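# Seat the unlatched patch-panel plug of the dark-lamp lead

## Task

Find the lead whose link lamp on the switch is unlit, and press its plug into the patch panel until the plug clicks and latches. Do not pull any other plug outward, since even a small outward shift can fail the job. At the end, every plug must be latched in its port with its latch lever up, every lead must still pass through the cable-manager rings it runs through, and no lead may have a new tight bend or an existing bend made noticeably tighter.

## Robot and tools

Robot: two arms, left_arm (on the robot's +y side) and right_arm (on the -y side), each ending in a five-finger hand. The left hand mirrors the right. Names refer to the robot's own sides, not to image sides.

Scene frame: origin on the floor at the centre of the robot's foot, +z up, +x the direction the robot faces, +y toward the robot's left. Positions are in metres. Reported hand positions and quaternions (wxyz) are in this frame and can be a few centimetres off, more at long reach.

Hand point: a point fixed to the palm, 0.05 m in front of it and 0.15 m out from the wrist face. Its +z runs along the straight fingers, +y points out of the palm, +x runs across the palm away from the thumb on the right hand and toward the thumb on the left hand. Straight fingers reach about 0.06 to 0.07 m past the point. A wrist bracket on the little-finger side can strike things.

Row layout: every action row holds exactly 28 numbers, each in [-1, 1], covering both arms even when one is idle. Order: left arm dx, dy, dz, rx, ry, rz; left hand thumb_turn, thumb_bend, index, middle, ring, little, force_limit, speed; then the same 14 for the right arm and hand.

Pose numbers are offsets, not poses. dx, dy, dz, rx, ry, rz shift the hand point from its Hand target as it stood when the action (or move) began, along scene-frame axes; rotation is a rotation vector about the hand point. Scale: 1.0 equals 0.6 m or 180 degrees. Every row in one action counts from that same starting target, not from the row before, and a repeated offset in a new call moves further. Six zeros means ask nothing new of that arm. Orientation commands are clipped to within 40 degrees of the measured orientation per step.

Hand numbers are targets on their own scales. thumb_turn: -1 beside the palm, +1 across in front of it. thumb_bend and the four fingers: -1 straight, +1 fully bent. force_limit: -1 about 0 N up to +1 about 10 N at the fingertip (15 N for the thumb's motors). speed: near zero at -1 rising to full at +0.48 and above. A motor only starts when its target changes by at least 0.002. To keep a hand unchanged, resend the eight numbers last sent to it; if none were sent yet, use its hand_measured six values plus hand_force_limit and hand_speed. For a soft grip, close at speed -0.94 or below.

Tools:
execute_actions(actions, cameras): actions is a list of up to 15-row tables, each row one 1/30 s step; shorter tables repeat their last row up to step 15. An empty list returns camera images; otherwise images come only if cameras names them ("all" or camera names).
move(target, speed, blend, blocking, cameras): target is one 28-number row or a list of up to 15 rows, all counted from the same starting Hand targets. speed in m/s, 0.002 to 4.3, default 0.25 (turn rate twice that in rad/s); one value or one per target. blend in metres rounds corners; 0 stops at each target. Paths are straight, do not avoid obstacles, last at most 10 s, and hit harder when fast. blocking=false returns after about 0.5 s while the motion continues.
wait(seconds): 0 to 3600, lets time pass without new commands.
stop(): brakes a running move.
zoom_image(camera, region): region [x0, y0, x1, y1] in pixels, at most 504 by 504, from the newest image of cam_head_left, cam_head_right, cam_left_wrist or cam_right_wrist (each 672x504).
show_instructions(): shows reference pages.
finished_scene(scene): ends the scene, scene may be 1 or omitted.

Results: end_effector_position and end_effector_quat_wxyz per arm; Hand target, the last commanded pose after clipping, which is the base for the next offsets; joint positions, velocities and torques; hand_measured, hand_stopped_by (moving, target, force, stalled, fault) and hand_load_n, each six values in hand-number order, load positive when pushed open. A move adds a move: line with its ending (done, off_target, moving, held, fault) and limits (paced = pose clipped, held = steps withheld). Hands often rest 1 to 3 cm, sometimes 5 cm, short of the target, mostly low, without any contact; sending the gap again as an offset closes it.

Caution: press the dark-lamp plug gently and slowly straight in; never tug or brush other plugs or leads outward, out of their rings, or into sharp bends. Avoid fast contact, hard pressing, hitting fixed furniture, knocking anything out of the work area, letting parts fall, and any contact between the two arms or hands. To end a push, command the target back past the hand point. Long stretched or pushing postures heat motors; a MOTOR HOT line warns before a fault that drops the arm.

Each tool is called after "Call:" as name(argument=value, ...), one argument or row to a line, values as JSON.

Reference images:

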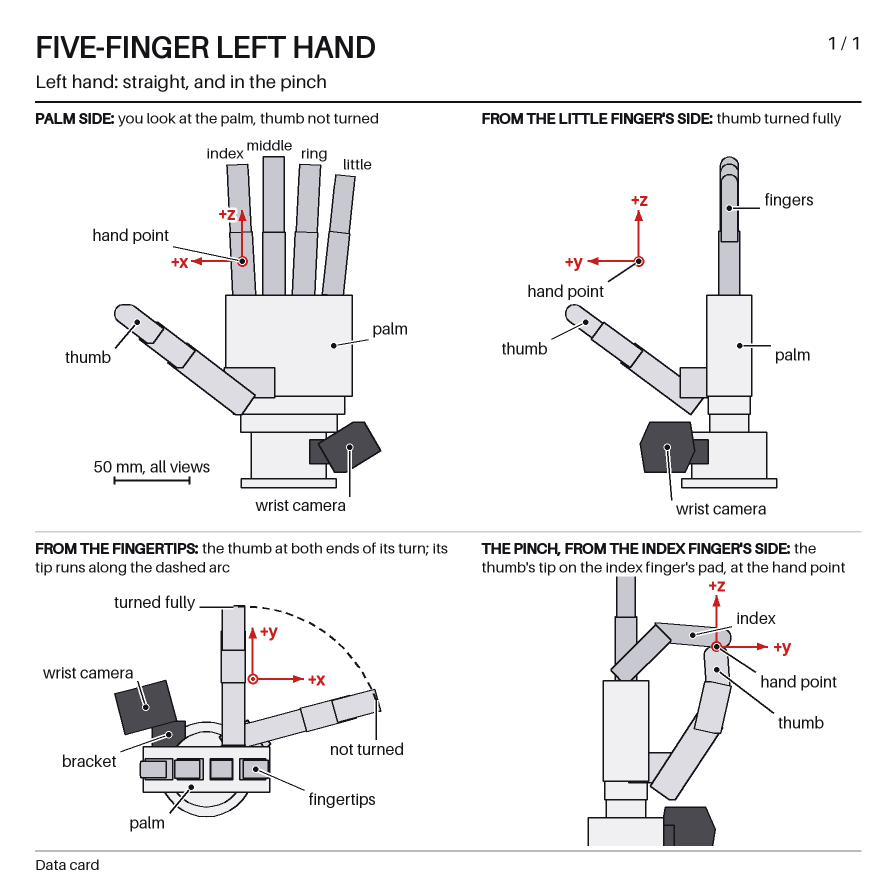

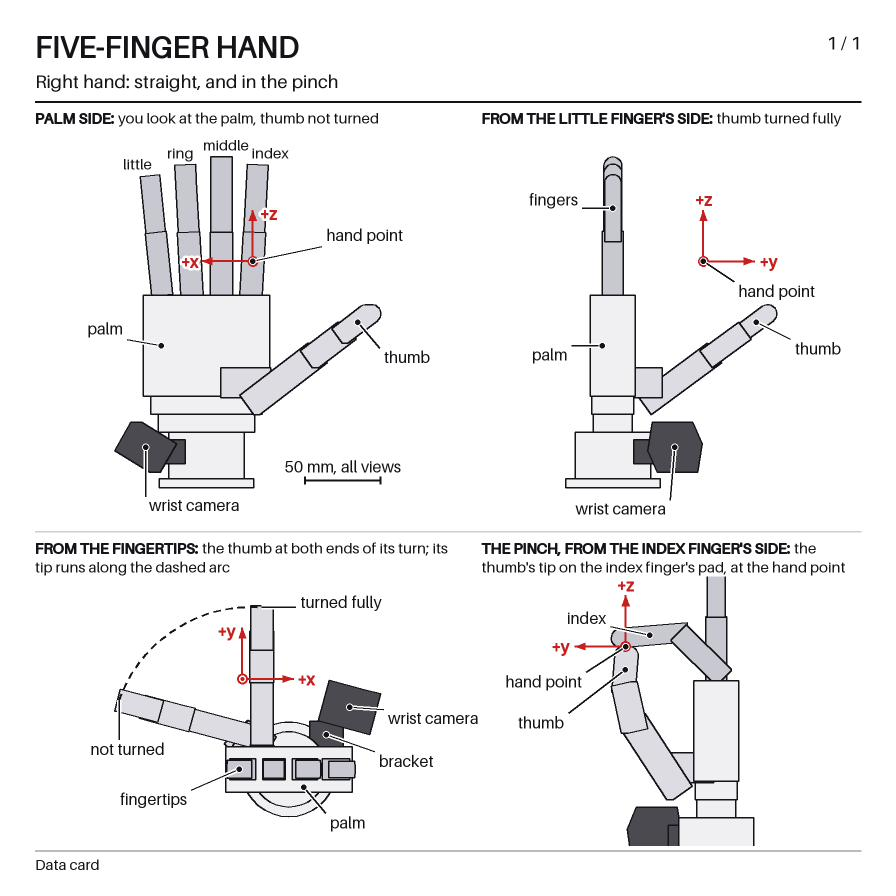

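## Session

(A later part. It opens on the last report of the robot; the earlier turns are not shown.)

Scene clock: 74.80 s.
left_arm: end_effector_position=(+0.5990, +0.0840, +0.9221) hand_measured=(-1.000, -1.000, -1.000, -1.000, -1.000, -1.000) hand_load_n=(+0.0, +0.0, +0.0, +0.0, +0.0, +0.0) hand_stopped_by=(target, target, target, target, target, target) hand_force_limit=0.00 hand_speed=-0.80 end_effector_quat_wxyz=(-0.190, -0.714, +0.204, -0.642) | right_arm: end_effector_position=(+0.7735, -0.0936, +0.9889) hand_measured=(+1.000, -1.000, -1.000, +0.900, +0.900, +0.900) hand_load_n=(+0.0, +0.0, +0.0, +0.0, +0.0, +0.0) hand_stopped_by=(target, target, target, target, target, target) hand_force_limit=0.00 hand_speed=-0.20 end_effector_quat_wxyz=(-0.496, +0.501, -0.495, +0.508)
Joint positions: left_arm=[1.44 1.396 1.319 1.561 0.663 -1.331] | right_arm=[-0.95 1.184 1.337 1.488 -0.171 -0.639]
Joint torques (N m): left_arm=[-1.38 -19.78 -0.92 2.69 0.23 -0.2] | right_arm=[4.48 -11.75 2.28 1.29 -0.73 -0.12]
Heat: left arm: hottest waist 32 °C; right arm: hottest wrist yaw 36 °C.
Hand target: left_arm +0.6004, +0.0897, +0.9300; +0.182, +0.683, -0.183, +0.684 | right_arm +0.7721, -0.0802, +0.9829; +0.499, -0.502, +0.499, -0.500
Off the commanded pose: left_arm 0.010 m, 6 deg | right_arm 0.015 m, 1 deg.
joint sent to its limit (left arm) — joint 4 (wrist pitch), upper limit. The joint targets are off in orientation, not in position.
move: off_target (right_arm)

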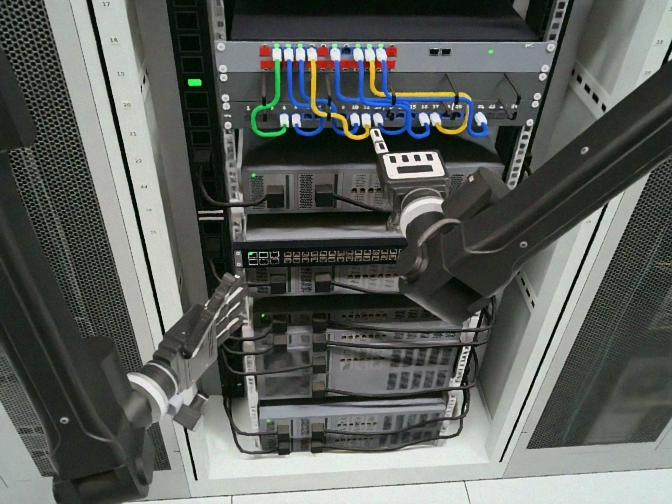

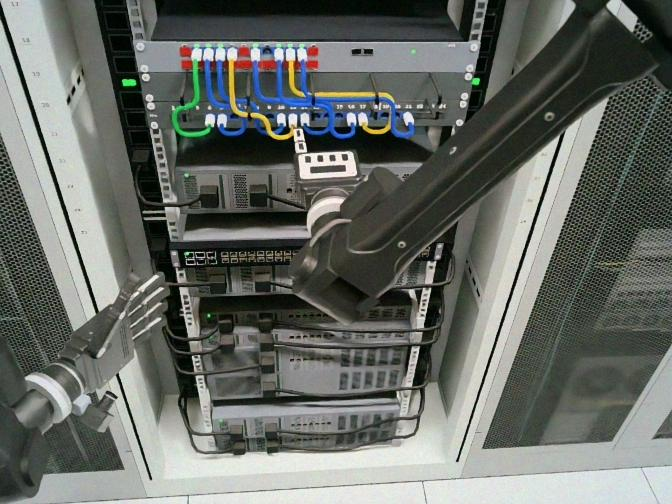

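Call:
move(
  target=[0,0,0,0,0,0,-1,-1,-1,-1,-1,-1,0.0,-0.8,0.02,0.0,-0.002,0,0,0,1,-1,-1,0.9,0.9,0.9,0.0,-0.2],
  speed=0.04,
  cameras=["cam_head_left","cam_head_right","cam_left_wrist","cam_right_wrist"],
)

Call:
zoom_image(
  camera="cam_head_left",
  region=[340, 90, 420, 170],
)

Call:
zoom_image(
  camera="cam_head_right",
  region=[260, 90, 340, 170],
)

Call:
zoom_image(
  camera="cam_left_wrist",
  region=[270, 160, 430, 280],
)

Scene clock: 75.93 s.
left_arm: end_effector_position=(+0.5990, +0.0840, +0.9221) hand_measured=(-1.000, -1.000, -1.000, -1.000, -1.000, -1.000) hand_load_n=(+0.0, +0.0, +0.0, +0.0, +0.0, +0.0) hand_stopped_by=(target, target, target, target, target, target) hand_force_limit=0.00 hand_speed=-0.80 end_effector_quat_wxyz=(-0.190, -0.714, +0.204, -0.642) | right_arm: end_effector_position=(+0.7858, -0.0943, +0.9884) hand_measured=(+1.000, -1.000, -1.000, +0.900, +0.900, +0.900) hand_load_n=(+0.5, +0.0, +0.0, +0.0, +0.5, +0.0) hand_stopped_by=(target, target, target, target, target, target) hand_force_limit=0.00 hand_speed=-0.20 end_effector_quat_wxyz=(-0.496, +0.500, -0.495, +0.508)
Joint positions: left_arm=[1.44 1.396 1.319 1.561 0.663 -1.331] | right_arm=[-0.945 1.189 1.373 1.458 -0.171 -0.643]
Joint torques (N m): left_arm=[-1.73 -19.37 -0.95 2.59 0.27 -0.15] | right_arm=[4.48 -12.34 2.52 1.32 -0.75 -0.16]
Heat: left arm: hottest waist 32 °C; right arm: hottest wrist yaw 36 °C.
Hand target: left_arm +0.6004, +0.0897, +0.9300; +0.182, +0.683, -0.183, +0.684 | right_arm +0.7841, -0.0801, +0.9818; +0.499, -0.502, +0.499, -0.500
Off the commanded pose: left_arm 0.010 m, 6 deg | right_arm 0.016 m, 1 deg.
joint sent to its limit (left arm) — joint 4 (wrist pitch), upper limit. The joint targets are off in orientation, not in position.
move: off_target (right_arm)

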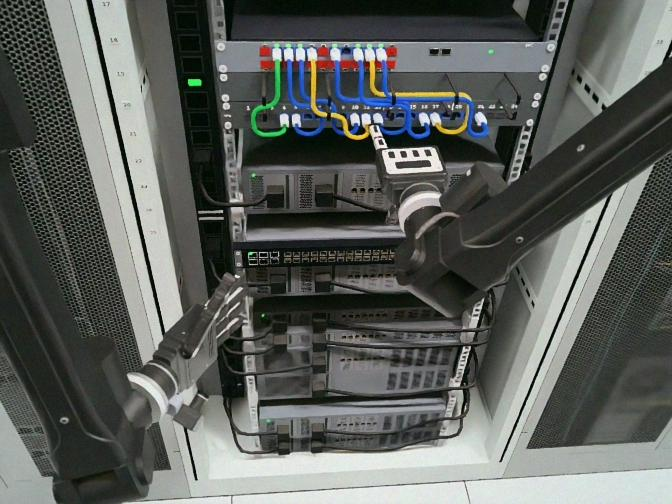

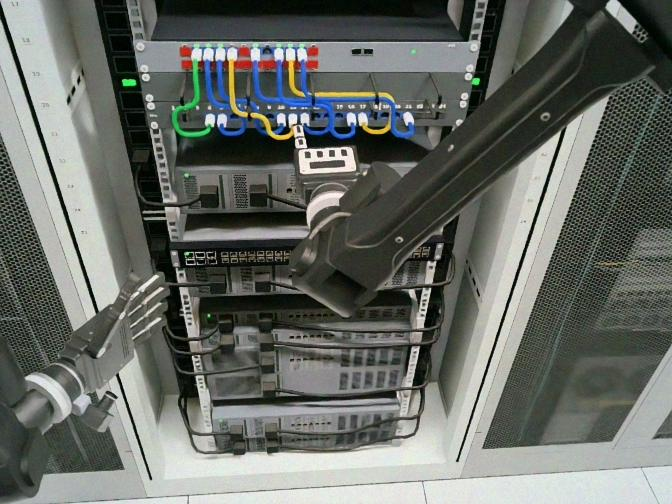

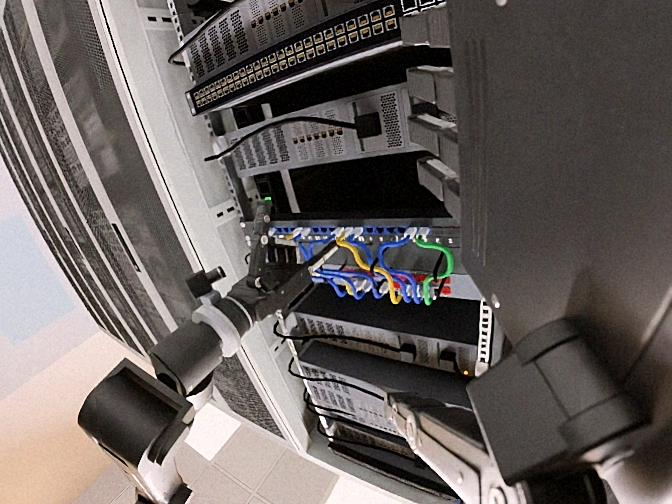

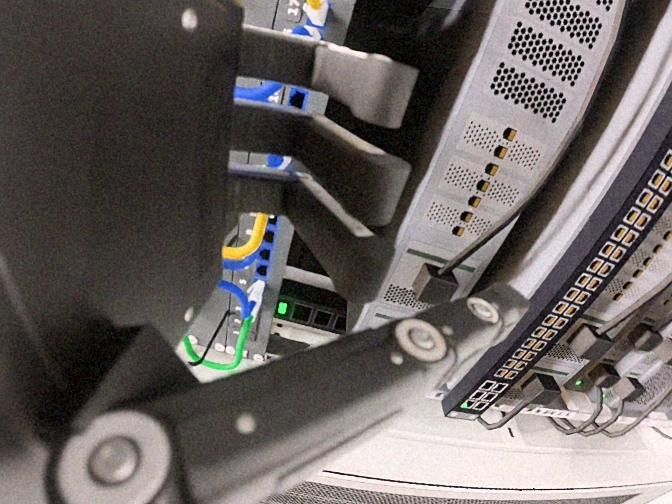

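Scaled by 6.300 from the camera's image (finer frame: 960x720).

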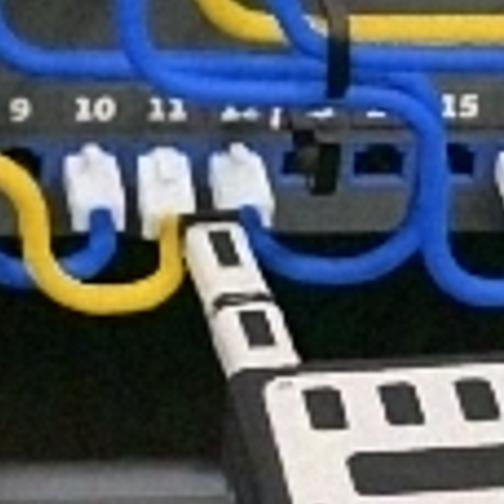

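Scaled by 6.300 from the camera's image (finer frame: 960x720).

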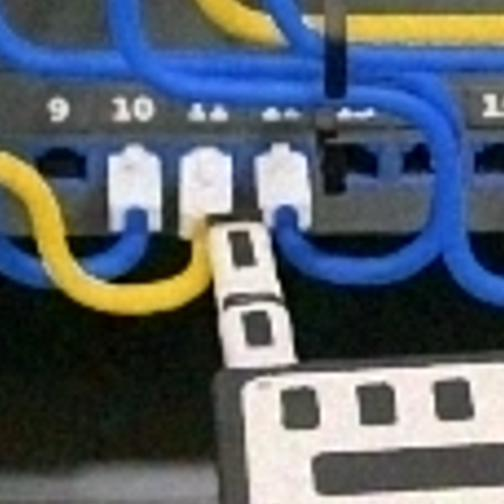

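Scaled by 3.150 from the camera's image (finer frame: 960x720).

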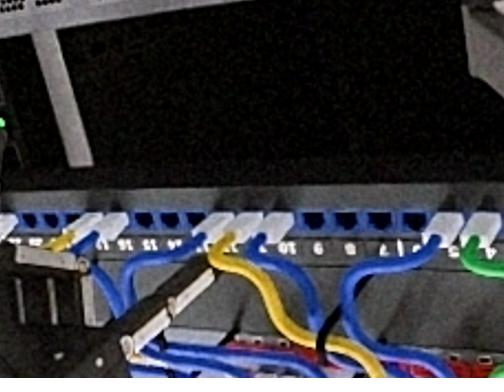

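Call:
move(
  target=[0,0,0,0,0,0,-1,-1,-1,-1,-1,-1,0.0,-0.8,0.013,0.0,-0.001,0,0,0,1,-1,-1,0.9,0.9,0.9,0.0,-0.2],
  speed=0.03,
  cameras=["cam_head_left","cam_head_right"],
)

Call:
zoom_image(
  camera="cam_head_left",
  region=[340, 90, 420, 170],
)

Call:
zoom_image(
  camera="cam_head_right",
  region=[260, 90, 340, 170],
)

Scene clock: 76.87 s.
left_arm: end_effector_position=(+0.5990, +0.0840, +0.9221) hand_measured=(-1.000, -1.000, -1.000, -1.000, -1.000, -1.000) hand_load_n=(+0.0, +0.0, +0.0, +0.0, +0.0, +0.0) hand_stopped_by=(target, target, target, target, target, target) hand_force_limit=0.00 hand_speed=-0.80 end_effector_quat_wxyz=(-0.190, -0.714, +0.204, -0.642) | right_arm: end_effector_position=(+0.7932, -0.0939, +0.9876) hand_measured=(+1.000, -1.000, -1.000, +0.900, +0.900, +0.900) hand_load_n=(+0.0, +0.0, +0.0, +0.0, +0.0, +0.0) hand_stopped_by=(target, target, target, target, target, target) hand_force_limit=0.00 hand_speed=-0.20 end_effector_quat_wxyz=(-0.496, +0.501, -0.495, +0.508)
Joint positions: left_arm=[1.44 1.396 1.319 1.561 0.663 -1.331] | right_arm=[-0.942 1.193 1.395 1.437 -0.173 -0.646]
Joint torques (N m): left_arm=[-1.44 -20.01 -0.84 2.7 0.26 -0.21] | right_arm=[4.48 -12.28 2.74 1.4 -0.73 -0.14]
Heat: left arm: hottest waist 32 °C; right arm: hottest wrist yaw 36 °C.
Hand target: left_arm +0.6004, +0.0897, +0.9300; +0.182, +0.683, -0.183, +0.684 | right_arm +0.7919, -0.0801, +0.9811; +0.499, -0.502, +0.499, -0.500
Off the commanded pose: left_arm 0.010 m, 6 deg | right_arm 0.015 m, 1 deg.
joint sent to its limit (left arm) — joint 4 (wrist pitch), upper limit. The joint targets are off in orientation, not in position.
move: off_target (right_arm)

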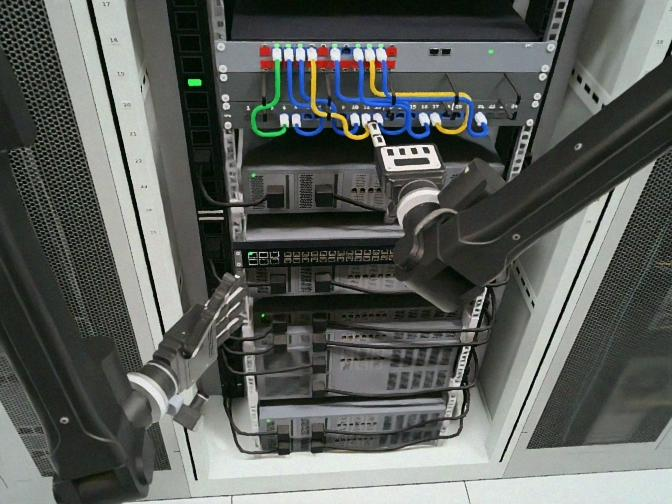

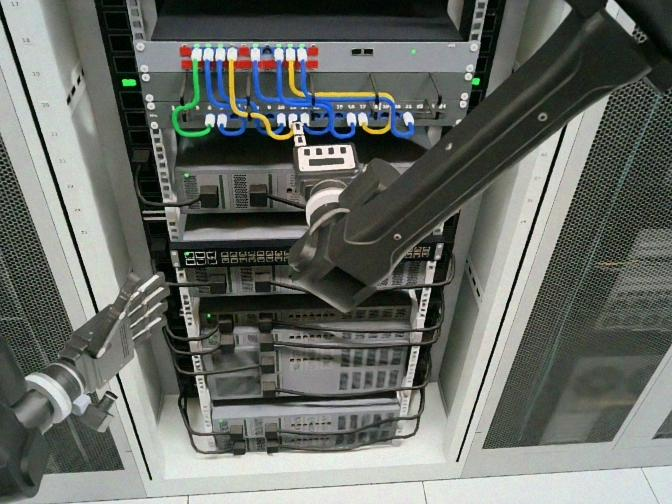

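Scaled by 6.300 from the camera's image (finer frame: 960x720).

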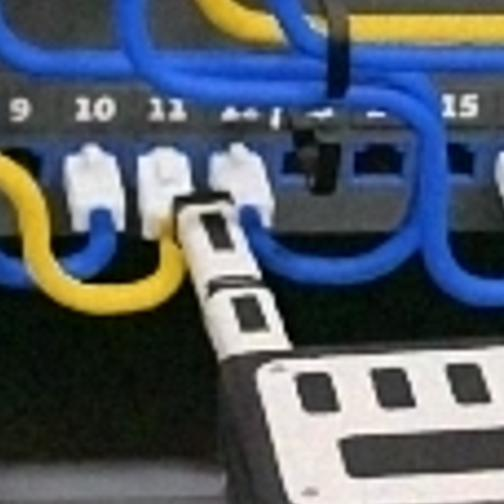

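Scaled by 6.300 from the camera's image (finer frame: 960x720).

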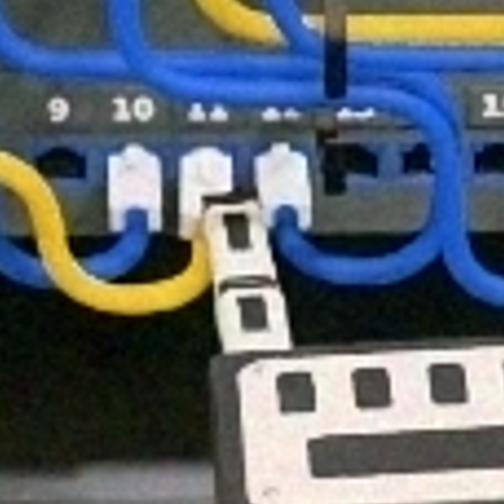

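Call:
wait(
  seconds=0.1,
  cameras=["all"],
)

Call:
zoom_image(
  camera="cam_left_wrist",
  region=[320, 200, 380, 260],
)

Call:
zoom_image(
  camera="cam_head_left",
  region=[355, 105, 395, 145],
)

Call:
zoom_image(
  camera="cam_head_right",
  region=[275, 105, 315, 145],
)

Scene clock: 77.33 s.
left_arm: end_effector_position=(+0.5990, +0.0840, +0.9221) hand_measured=(-1.000, -1.000, -1.000, -1.000, -1.000, -1.000) hand_load_n=(+0.0, +0.0, +0.0, +0.0, +0.0, +0.0) hand_stopped_by=(target, target, target, target, target, target) hand_force_limit=0.00 hand_speed=-0.80 end_effector_quat_wxyz=(-0.190, -0.714, +0.204, -0.642) | right_arm: end_effector_position=(+0.7932, -0.0939, +0.9876) hand_measured=(+1.000, -1.000, -1.000, +0.900, +0.900, +0.900) hand_load_n=(+0.0, +0.0, +0.0, +0.0, +0.0, +0.0) hand_stopped_by=(target, target, target, target, target, target) hand_force_limit=0.00 hand_speed=-0.20 end_effector_quat_wxyz=(-0.496, +0.501, -0.495, +0.508)
Joint positions: left_arm=[1.44 1.396 1.319 1.561 0.663 -1.331] | right_arm=[-0.942 1.193 1.395 1.437 -0.173 -0.646]
Joint torques (N m): left_arm=[-1.9 -19.19 -0.87 2.69 0.22 -0.19] | right_arm=[4.42 -12.34 2.76 1.37 -0.72 -0.14]
Heat: left arm: hottest waist 32 °C; right arm: hottest wrist yaw 36 °C.
Hand target: left_arm +0.6004, +0.0897, +0.9300; +0.182, +0.683, -0.183, +0.684 | right_arm +0.7919, -0.0801, +0.9811; +0.499, -0.502, +0.499, -0.500
Off the commanded pose: left_arm 0.010 m, 6 deg | right_arm 0.015 m, 1 deg.
wait: 0.10 s; at rest from the start

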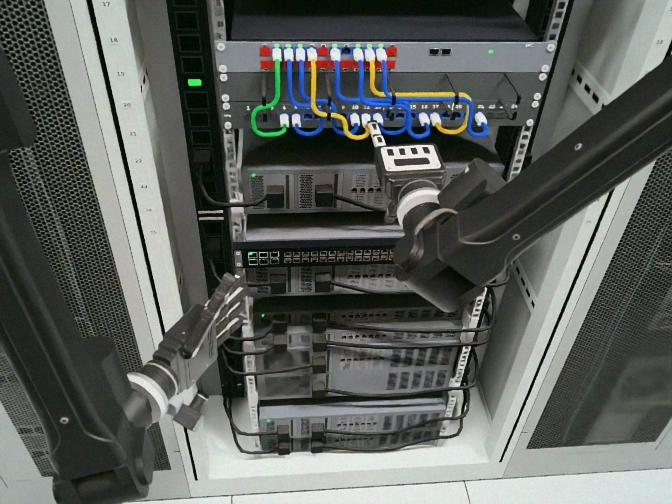

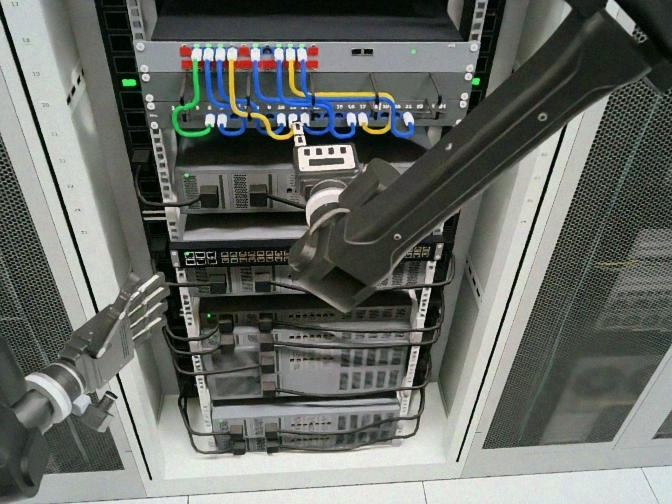

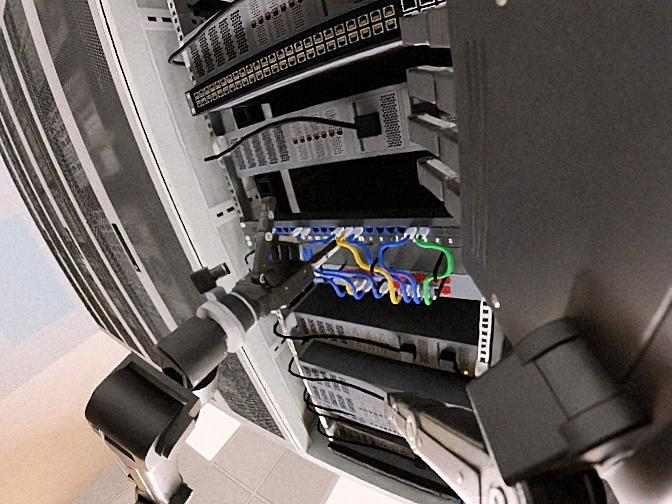

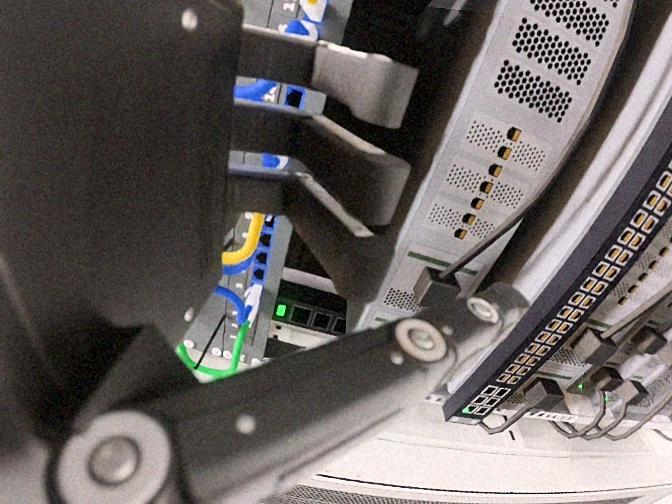

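Scaled by 8.400 from the camera's image (finer frame: 960x720).

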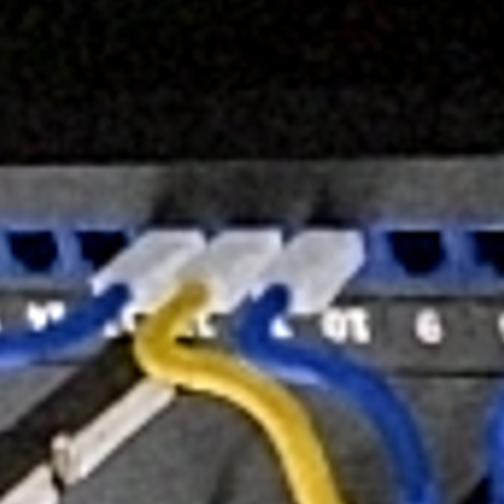

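Scaled by 12.600 from the camera's image (finer frame: 960x720).

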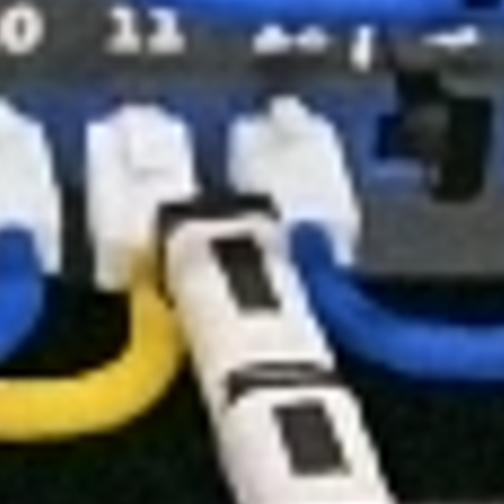

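Scaled by 12.600 from the camera's image (finer frame: 960x720).

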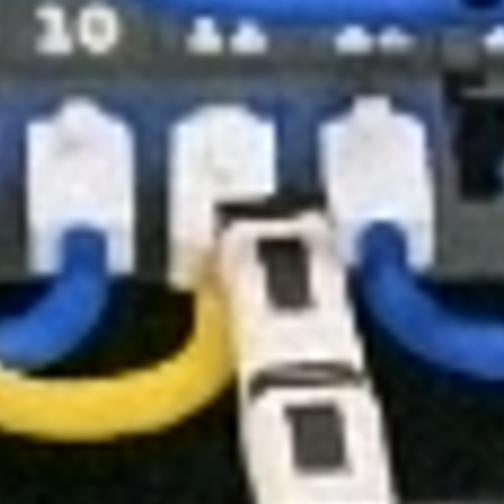

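Call:
move(
  target=[
    [0,0,0,0,0,0,-1,-1,-1,-1,-1,-1,0.0,-0.8,-0.013,0.0,-0.000,0,0,0,1,-1,-1,0.9,0.9,0.9,0.0,-0.2],
    [0,0,0,0,0,0,-1,-1,-1,-1,-1,-1,0.0,-0.8,-0.011,0.0,-0.007,0,0,0,1,-1,-1,0.9,0.9,0.9,0.0,-0.2],
    [0,0,0,0,0,0,-1,-1,-1,-1,-1,-1,0.0,-0.8,0.002,0.0,-0.007,0,0,0,1,-1,-1,0.9,0.9,0.9,0.0,-0.2],
  ],
  speed=0.03,
  cameras=["cam_head_left","cam_head_right"],
)

Call:
zoom_image(
  camera="cam_head_left",
  region=[355, 105, 395, 145],
)

Call:
zoom_image(
  camera="cam_head_right",
  region=[275, 105, 315, 145],
)

Scene clock: 79.77 s.
left_arm: end_effector_position=(+0.5990, +0.0840, +0.9221) hand_measured=(-1.000, -1.000, -1.000, -1.000, -1.000, -1.000) hand_load_n=(+0.0, +0.0, +0.0, +0.0, +0.0, +0.0) hand_stopped_by=(target, target, target, target, target, target) hand_force_limit=0.00 hand_speed=-0.80 end_effector_quat_wxyz=(-0.190, -0.714, +0.204, -0.642) | right_arm: end_effector_position=(+0.7954, -0.0932, +0.9869) hand_measured=(+1.000, -1.000, -1.000, +0.900, +0.900, +0.900) hand_load_n=(+0.0, +0.0, +0.5, +0.0, +0.0, +0.0) hand_stopped_by=(target, target, target, target, target, target) hand_force_limit=0.00 hand_speed=-0.20 end_effector_quat_wxyz=(-0.497, +0.500, -0.494, +0.509)
Joint positions: left_arm=[1.44 1.396 1.319 1.561 0.663 -1.331] | right_arm=[-0.942 1.199 1.406 1.437 -0.175 -0.646]
Joint torques (N m): left_arm=[-1.49 -19.49 -0.73 2.71 0.28 -0.22] | right_arm=[3.96 -12.22 2.81 1.29 -0.57 -0.08]
Heat: left arm: hottest waist 32 °C; right arm: hottest wrist yaw 36 °C.
Hand target: left_arm +0.6004, +0.0897, +0.9300; +0.182, +0.683, -0.183, +0.684 | right_arm +0.7930, -0.0800, +0.9767; +0.499, -0.502, +0.499, -0.500
Off the commanded pose: left_arm 0.010 m, 6 deg | right_arm 0.017 m, 1 deg.
joint sent to its limit (left arm) — joint 4 (wrist pitch), upper limit. The joint targets are off in orientation, not in position.
move: off_target (right_arm)

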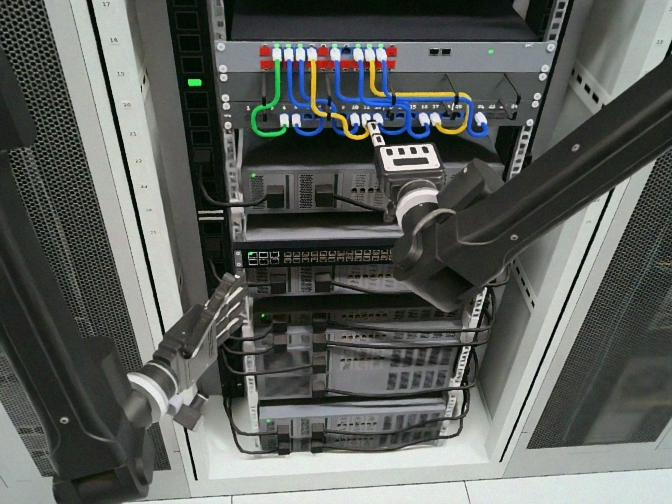

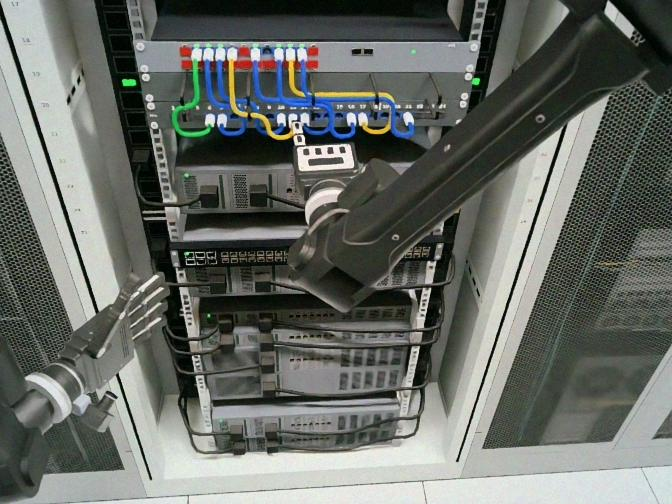

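Scaled by 12.600 from the camera's image (finer frame: 960x720).

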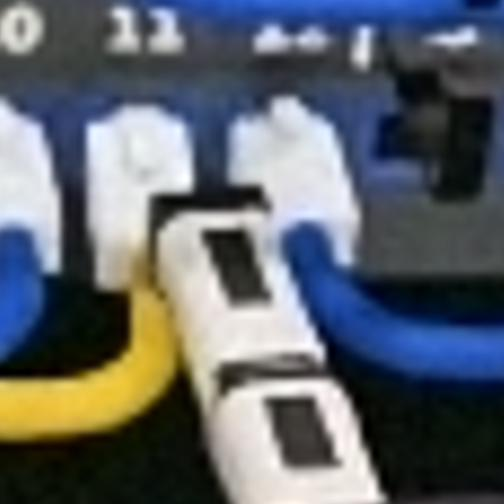

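Scaled by 12.600 from the camera's image (finer frame: 960x720).

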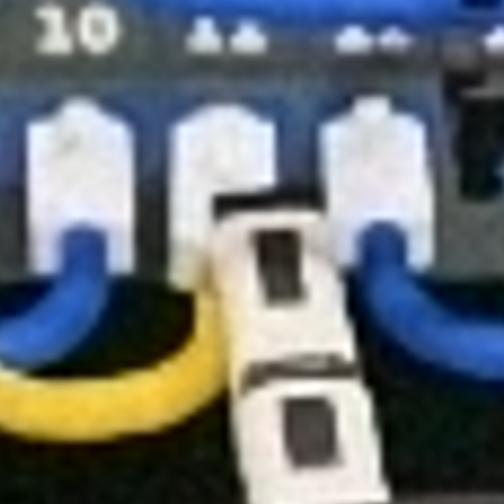

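Call:
move(
  target=[
    [0,0,0,0,0,0,-1,-1,-1,-1,-1,-1,0.0,-0.8,-0.05,0.0,0.0,0,0,0,1,-1,-1,0.9,0.9,0.9,0.0,-0.2],
    [0,0,0,0,0,0,-1,-1,-1,-1,-1,-1,0.0,-0.8,-0.05,-0.0467,0.004,0,0,0,1,-1,-1,0.9,0.9,0.9,0.0,-0.2],
    [0,0,0,0,0,0,-1,-1,-1,-1,-1,-1,0.0,-0.8,-0.05,-0.0042,0.004,0,0,0,1,-1,-1,0.9,0.9,0.9,0.0,-0.2],
    [0,0,0,0,0,0,-1,-1,-1,-1,-1,-1,0.0,-0.8,-0.0133,-0.0042,0.004,0,0,0,1,-1,-1,0.9,0.9,0.9,0.0,-0.2],
  ],
  speed=[0.04,0.06,0.06,0.04],
  cameras=["cam_head_left","cam_head_right"],
)

Call:
zoom_image(
  camera="cam_head_left",
  region=[355, 105, 395, 145],
)

Call:
zoom_image(
  camera="cam_head_right",
  region=[275, 105, 315, 145],
)

Scene clock: 85.17 s.
left_arm: end_effector_position=(+0.5990, +0.0840, +0.9221) hand_measured=(-1.000, -1.000, -1.000, -1.000, -1.000, -1.000) hand_load_n=(+0.0, +0.0, +0.0, +0.0, +0.0, +0.0) hand_stopped_by=(target, target, target, target, target, target) hand_force_limit=0.00 hand_speed=-0.80 end_effector_quat_wxyz=(-0.190, -0.714, +0.204, -0.642) | right_arm: end_effector_position=(+0.7867, -0.0965, +0.9861) hand_measured=(+1.000, -1.000, -1.000, +0.900, +0.900, +0.900) hand_load_n=(+0.0, +0.0, +0.0, +0.0, +0.0, +0.0) hand_stopped_by=(target, target, target, target, target, target) hand_force_limit=0.00 hand_speed=-0.20 end_effector_quat_wxyz=(-0.496, +0.501, -0.495, +0.508)
Joint positions: left_arm=[1.44 1.396 1.319 1.561 0.663 -1.331] | right_arm=[-0.955 1.191 1.378 1.455 -0.172 -0.633]
Joint torques (N m): left_arm=[-1.32 -19.25 -0.88 2.66 0.25 -0.19] | right_arm=[4.48 -12.34 2.56 1.4 -0.7 -0.14]
Heat: left arm: hottest waist 32 °C; right arm: hottest wrist yaw 36 °C.
Hand target: left_arm +0.6004, +0.0897, +0.9300; +0.182, +0.683, -0.183, +0.684 | right_arm +0.7852, -0.0827, +0.9794; +0.499, -0.502, +0.499, -0.500
Off the commanded pose: left_arm 0.010 m, 6 deg | right_arm 0.016 m, 1 deg.
joint sent to its limit (left arm) — joint 4 (wrist pitch), upper limit. The joint targets are off in orientation, not in position.
move: off_target (right_arm)

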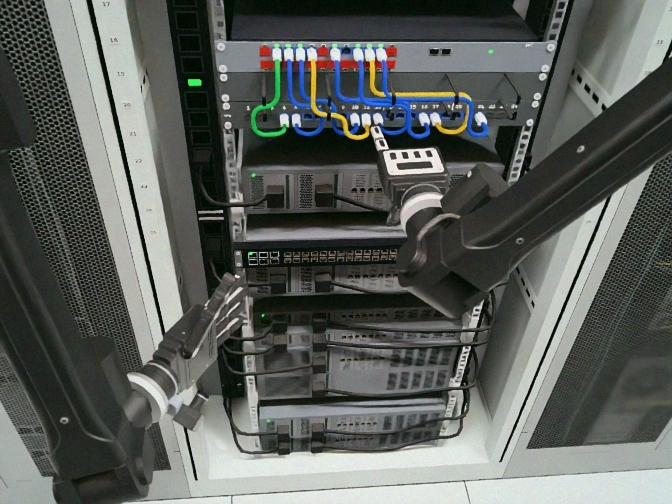

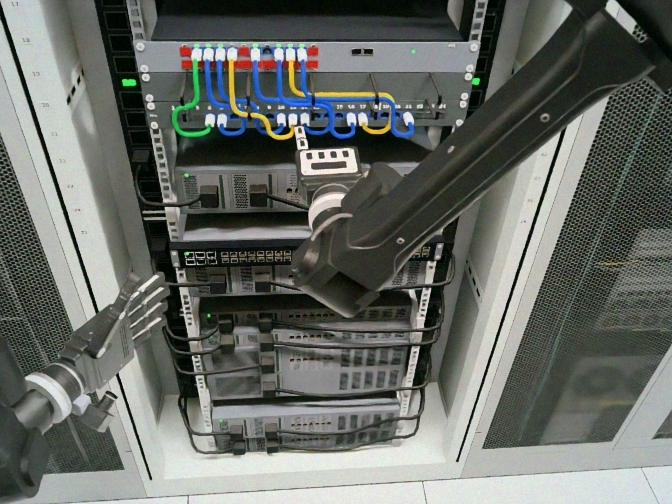

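Scaled by 12.600 from the camera's image (finer frame: 960x720).

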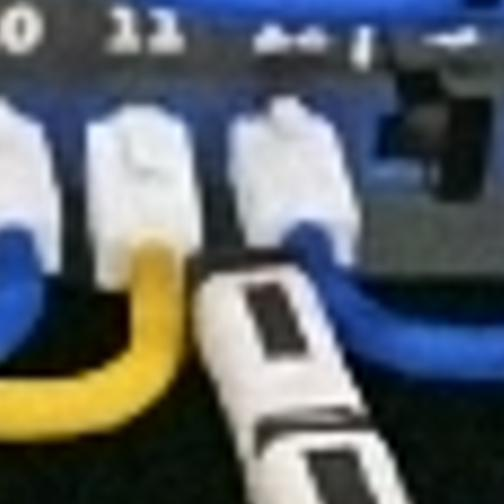

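Scaled by 12.600 from the camera's image (finer frame: 960x720).

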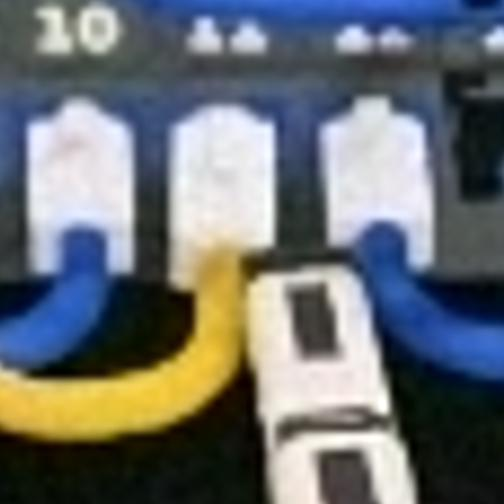

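Call:
move(
  target=[0,0,0,0,0,0,-1,-1,-1,-1,-1,-1,0.0,-0.8,0.0133,0.0015,-0.001,0,0,0,1,-1,-1,0.9,0.9,0.9,0.0,-0.2],
  speed=0.03,
  cameras=["cam_head_left","cam_head_right"],
)

Call:
zoom_image(
  camera="cam_head_left",
  region=[355, 105, 395, 145],
)

Call:
zoom_image(
  camera="cam_head_right",
  region=[275, 105, 315, 145],
)

Scene clock: 86.10 s.
left_arm: end_effector_position=(+0.5990, +0.0840, +0.9221) hand_measured=(-1.000, -1.000, -1.000, -1.000, -1.000, -1.000) hand_load_n=(+0.0, +0.0, +0.0, +0.0, +0.0, +0.0) hand_stopped_by=(target, target, target, target, target, target) hand_force_limit=0.00 hand_speed=-0.80 end_effector_quat_wxyz=(-0.190, -0.714, +0.204, -0.642) | right_arm: end_effector_position=(+0.7946, -0.0970, +0.9859) hand_measured=(+1.000, -1.000, -1.000, +0.900, +0.900, +0.900) hand_load_n=(+0.0, +0.0, +0.0, +0.0, +0.5, +0.0) hand_stopped_by=(target, target, target, target, target, target) hand_force_limit=0.00 hand_speed=-0.20 end_effector_quat_wxyz=(-0.496, +0.501, -0.494, +0.509)
Joint positions: left_arm=[1.44 1.396 1.319 1.561 0.663 -1.331] | right_arm=[-0.952 1.194 1.401 1.436 -0.172 -0.639]
Joint torques (N m): left_arm=[-1.49 -19.37 -0.83 2.51 0.27 -0.2] | right_arm=[4.6 -12.28 2.81 1.28 -0.72 -0.13]
Heat: left arm: hottest waist 32 °C; right arm: hottest wrist yaw 36 °C.
Hand target: left_arm +0.6004, +0.0897, +0.9300; +0.182, +0.683, -0.183, +0.684 | right_arm +0.7930, -0.0816, +0.9785; +0.499, -0.502, +0.499, -0.500
Off the commanded pose: left_arm 0.010 m, 6 deg | right_arm 0.017 m, 1 deg.
joint sent to its limit (left arm) — joint 4 (wrist pitch), upper limit. The joint targets are off in orientation, not in position.
move: off_target (right_arm)

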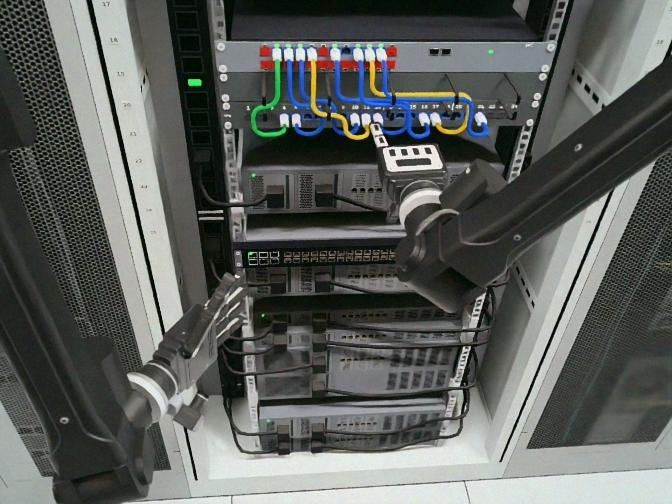

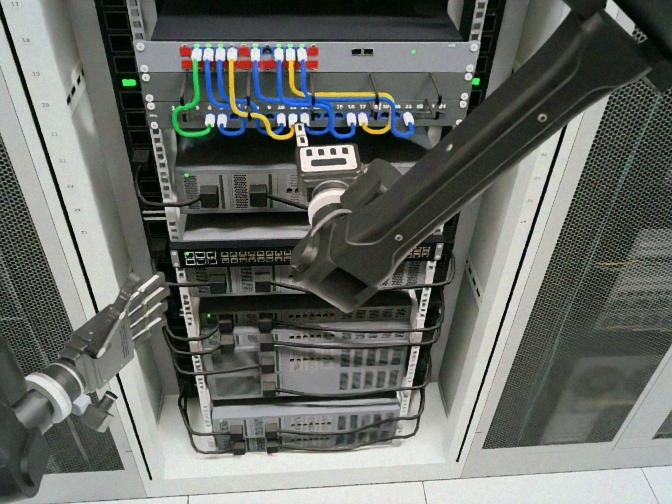

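Scaled by 12.600 from the camera's image (finer frame: 960x720).

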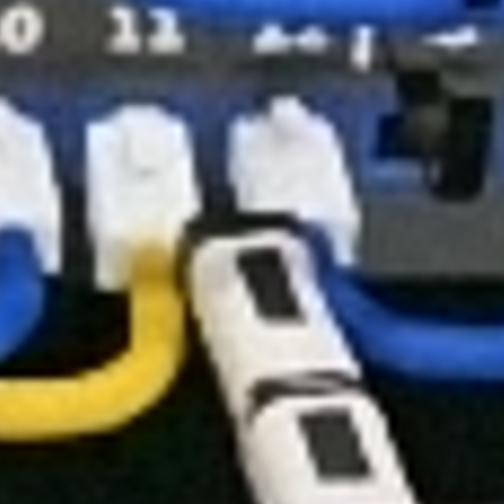

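Scaled by 12.600 from the camera's image (finer frame: 960x720).

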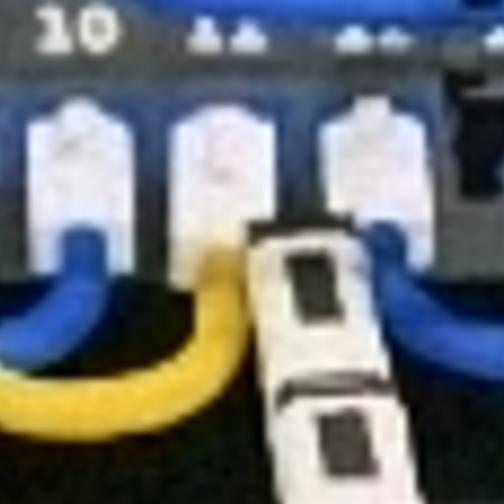

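Call:
move(
  target=[0,0,0,0,0,0,-1,-1,-1,-1,-1,-1,0.0,-0.8,0.01,0.0025,-0.001,0,0,0,1,-1,-1,0.9,0.9,0.9,0.0,-0.2],
  speed=0.03,
  cameras=["cam_head_left","cam_head_right"],
)

Call:
zoom_image(
  camera="cam_head_left",
  region=[355, 105, 395, 145],
)

Call:
zoom_image(
  camera="cam_head_right",
  region=[275, 105, 315, 145],
)

Scene clock: 86.97 s.
left_arm: end_effector_position=(+0.5990, +0.0840, +0.9221) hand_measured=(-1.000, -1.000, -1.000, -1.000, -1.000, -1.000) hand_load_n=(+0.0, +0.0, +0.0, +0.0, +0.0, +0.0) hand_stopped_by=(target, target, target, target, target, target) hand_force_limit=0.00 hand_speed=-0.80 end_effector_quat_wxyz=(-0.190, -0.714, +0.204, -0.642) | right_arm: end_effector_position=(+0.7989, -0.0973, +0.9853) hand_measured=(+1.000, -1.000, -1.000, +0.900, +0.900, +0.900) hand_load_n=(+0.0, +0.0, +0.0, +0.0, +0.0, +0.0) hand_stopped_by=(target, target, target, target, target, target) hand_force_limit=0.00 hand_speed=-0.20 end_effector_quat_wxyz=(-0.495, +0.501, -0.493, +0.511)
Joint positions: left_arm=[1.44 1.396 1.319 1.561 0.663 -1.331] | right_arm=[-0.95 1.198 1.416 1.427 -0.171 -0.644]
Joint torques (N m): left_arm=[-1.14 -19.72 -0.87 2.63 0.25 -0.2] | right_arm=[5.01 -12.28 3.21 1.07 -0.75 -0.13]
Heat: left arm: hottest waist 32 °C; right arm: hottest wrist yaw 36 °C.
Hand target: left_arm +0.6004, +0.0897, +0.9300; +0.182, +0.683, -0.183, +0.684 | right_arm +0.7991, -0.0803, +0.9781; +0.499, -0.502, +0.499, -0.500
Off the commanded pose: left_arm 0.010 m, 6 deg | right_arm 0.019 m, 2 deg.
joint sent to its limit (left arm) — joint 4 (wrist pitch), upper limit. The joint targets are off in orientation, not in position.
move: off_target (right_arm)

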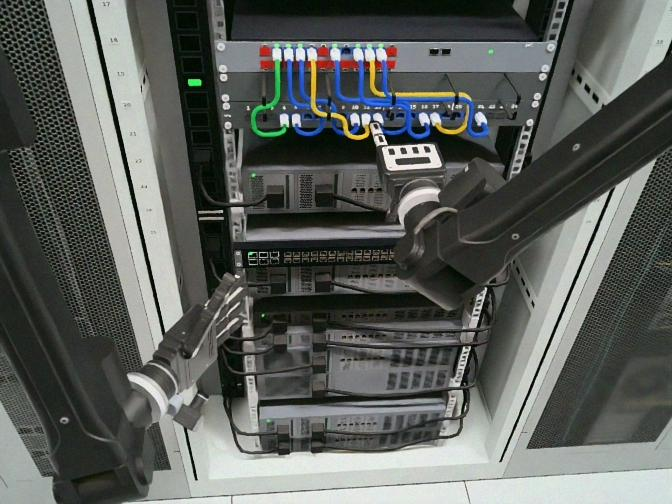

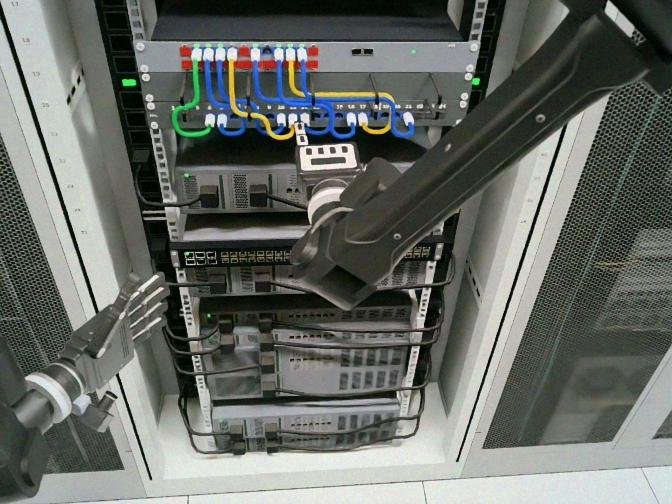

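Scaled by 12.600 from the camera's image (finer frame: 960x720).

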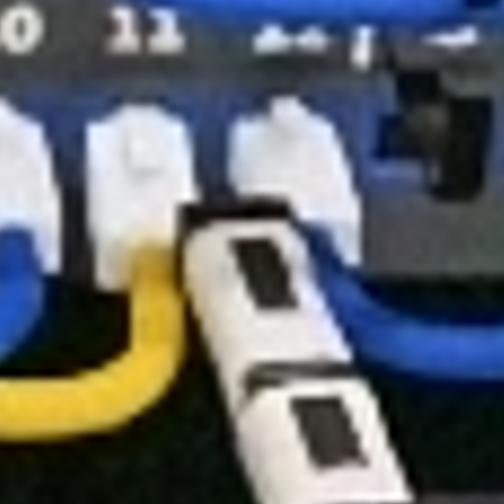

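Scaled by 12.600 from the camera's image (finer frame: 960x720).

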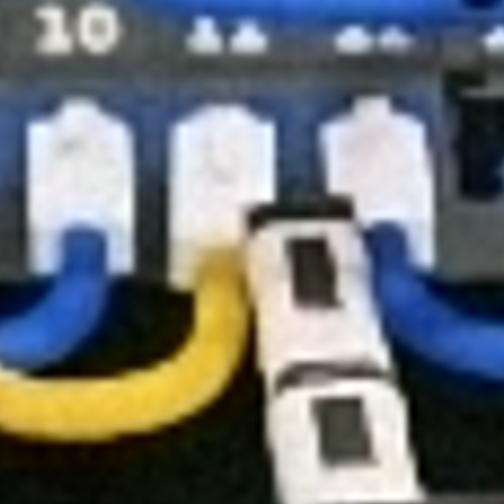

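Call:
wait(
  seconds=0.1,
  cameras=["cam_left_wrist"],
)

Call:
zoom_image(
  camera="cam_left_wrist",
  region=[320, 210, 370, 260],
)

Scene clock: 87.47 s.
left_arm: end_effector_position=(+0.5990, +0.0840, +0.9221) hand_measured=(-1.000, -1.000, -1.000, -1.000, -1.000, -1.000) hand_load_n=(+0.0, -0.5, +0.0, +0.0, +0.0, +0.0) hand_stopped_by=(target, target, target, target, target, target) hand_force_limit=0.00 hand_speed=-0.80 end_effector_quat_wxyz=(-0.190, -0.714, +0.204, -0.642) | right_arm: end_effector_position=(+0.7989, -0.0973, +0.9853) hand_measured=(+1.000, -1.000, -1.000, +0.900, +0.900, +0.900) hand_load_n=(+0.0, +0.0, +0.0, +0.0, -0.5, +0.0) hand_stopped_by=(target, target, target, target, target, target) hand_force_limit=0.00 hand_speed=-0.20 end_effector_quat_wxyz=(-0.494, +0.501, -0.493, +0.511)
Joint positions: left_arm=[1.44 1.396 1.319 1.561 0.663 -1.331] | right_arm=[-0.95 1.198 1.416 1.426 -0.171 -0.645]
Joint torques (N m): left_arm=[-1.85 -19.08 -1.02 2.71 0.24 -0.19] | right_arm=[4.95 -12.4 3.19 1.1 -0.76 -0.14]
Heat: left arm: hottest waist 32 °C; right arm: hottest wrist yaw 36 °C.
Hand target: left_arm +0.6004, +0.0897, +0.9300; +0.182, +0.683, -0.183, +0.684 | right_arm +0.7991, -0.0803, +0.9780; +0.499, -0.502, +0.499, -0.500
Off the commanded pose: left_arm 0.010 m, 6 deg | right_arm 0.019 m, 2 deg.
wait: 0.10 s; at rest from the start

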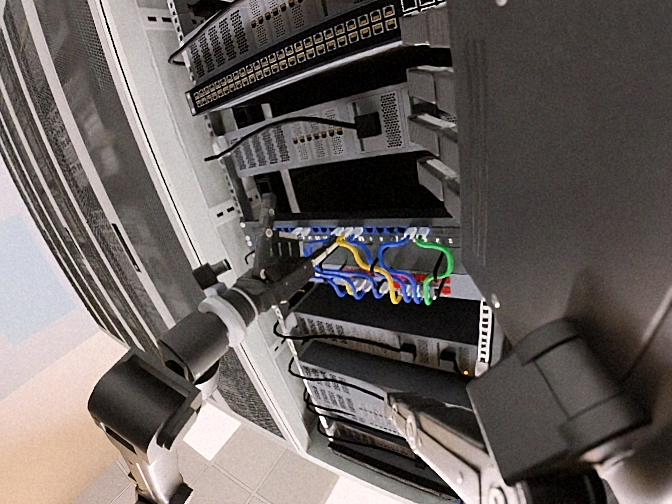

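Scaled by 10.080 from the camera's image (finer frame: 960x720).

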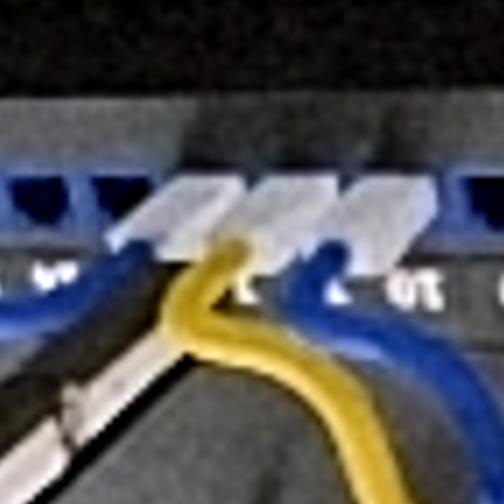

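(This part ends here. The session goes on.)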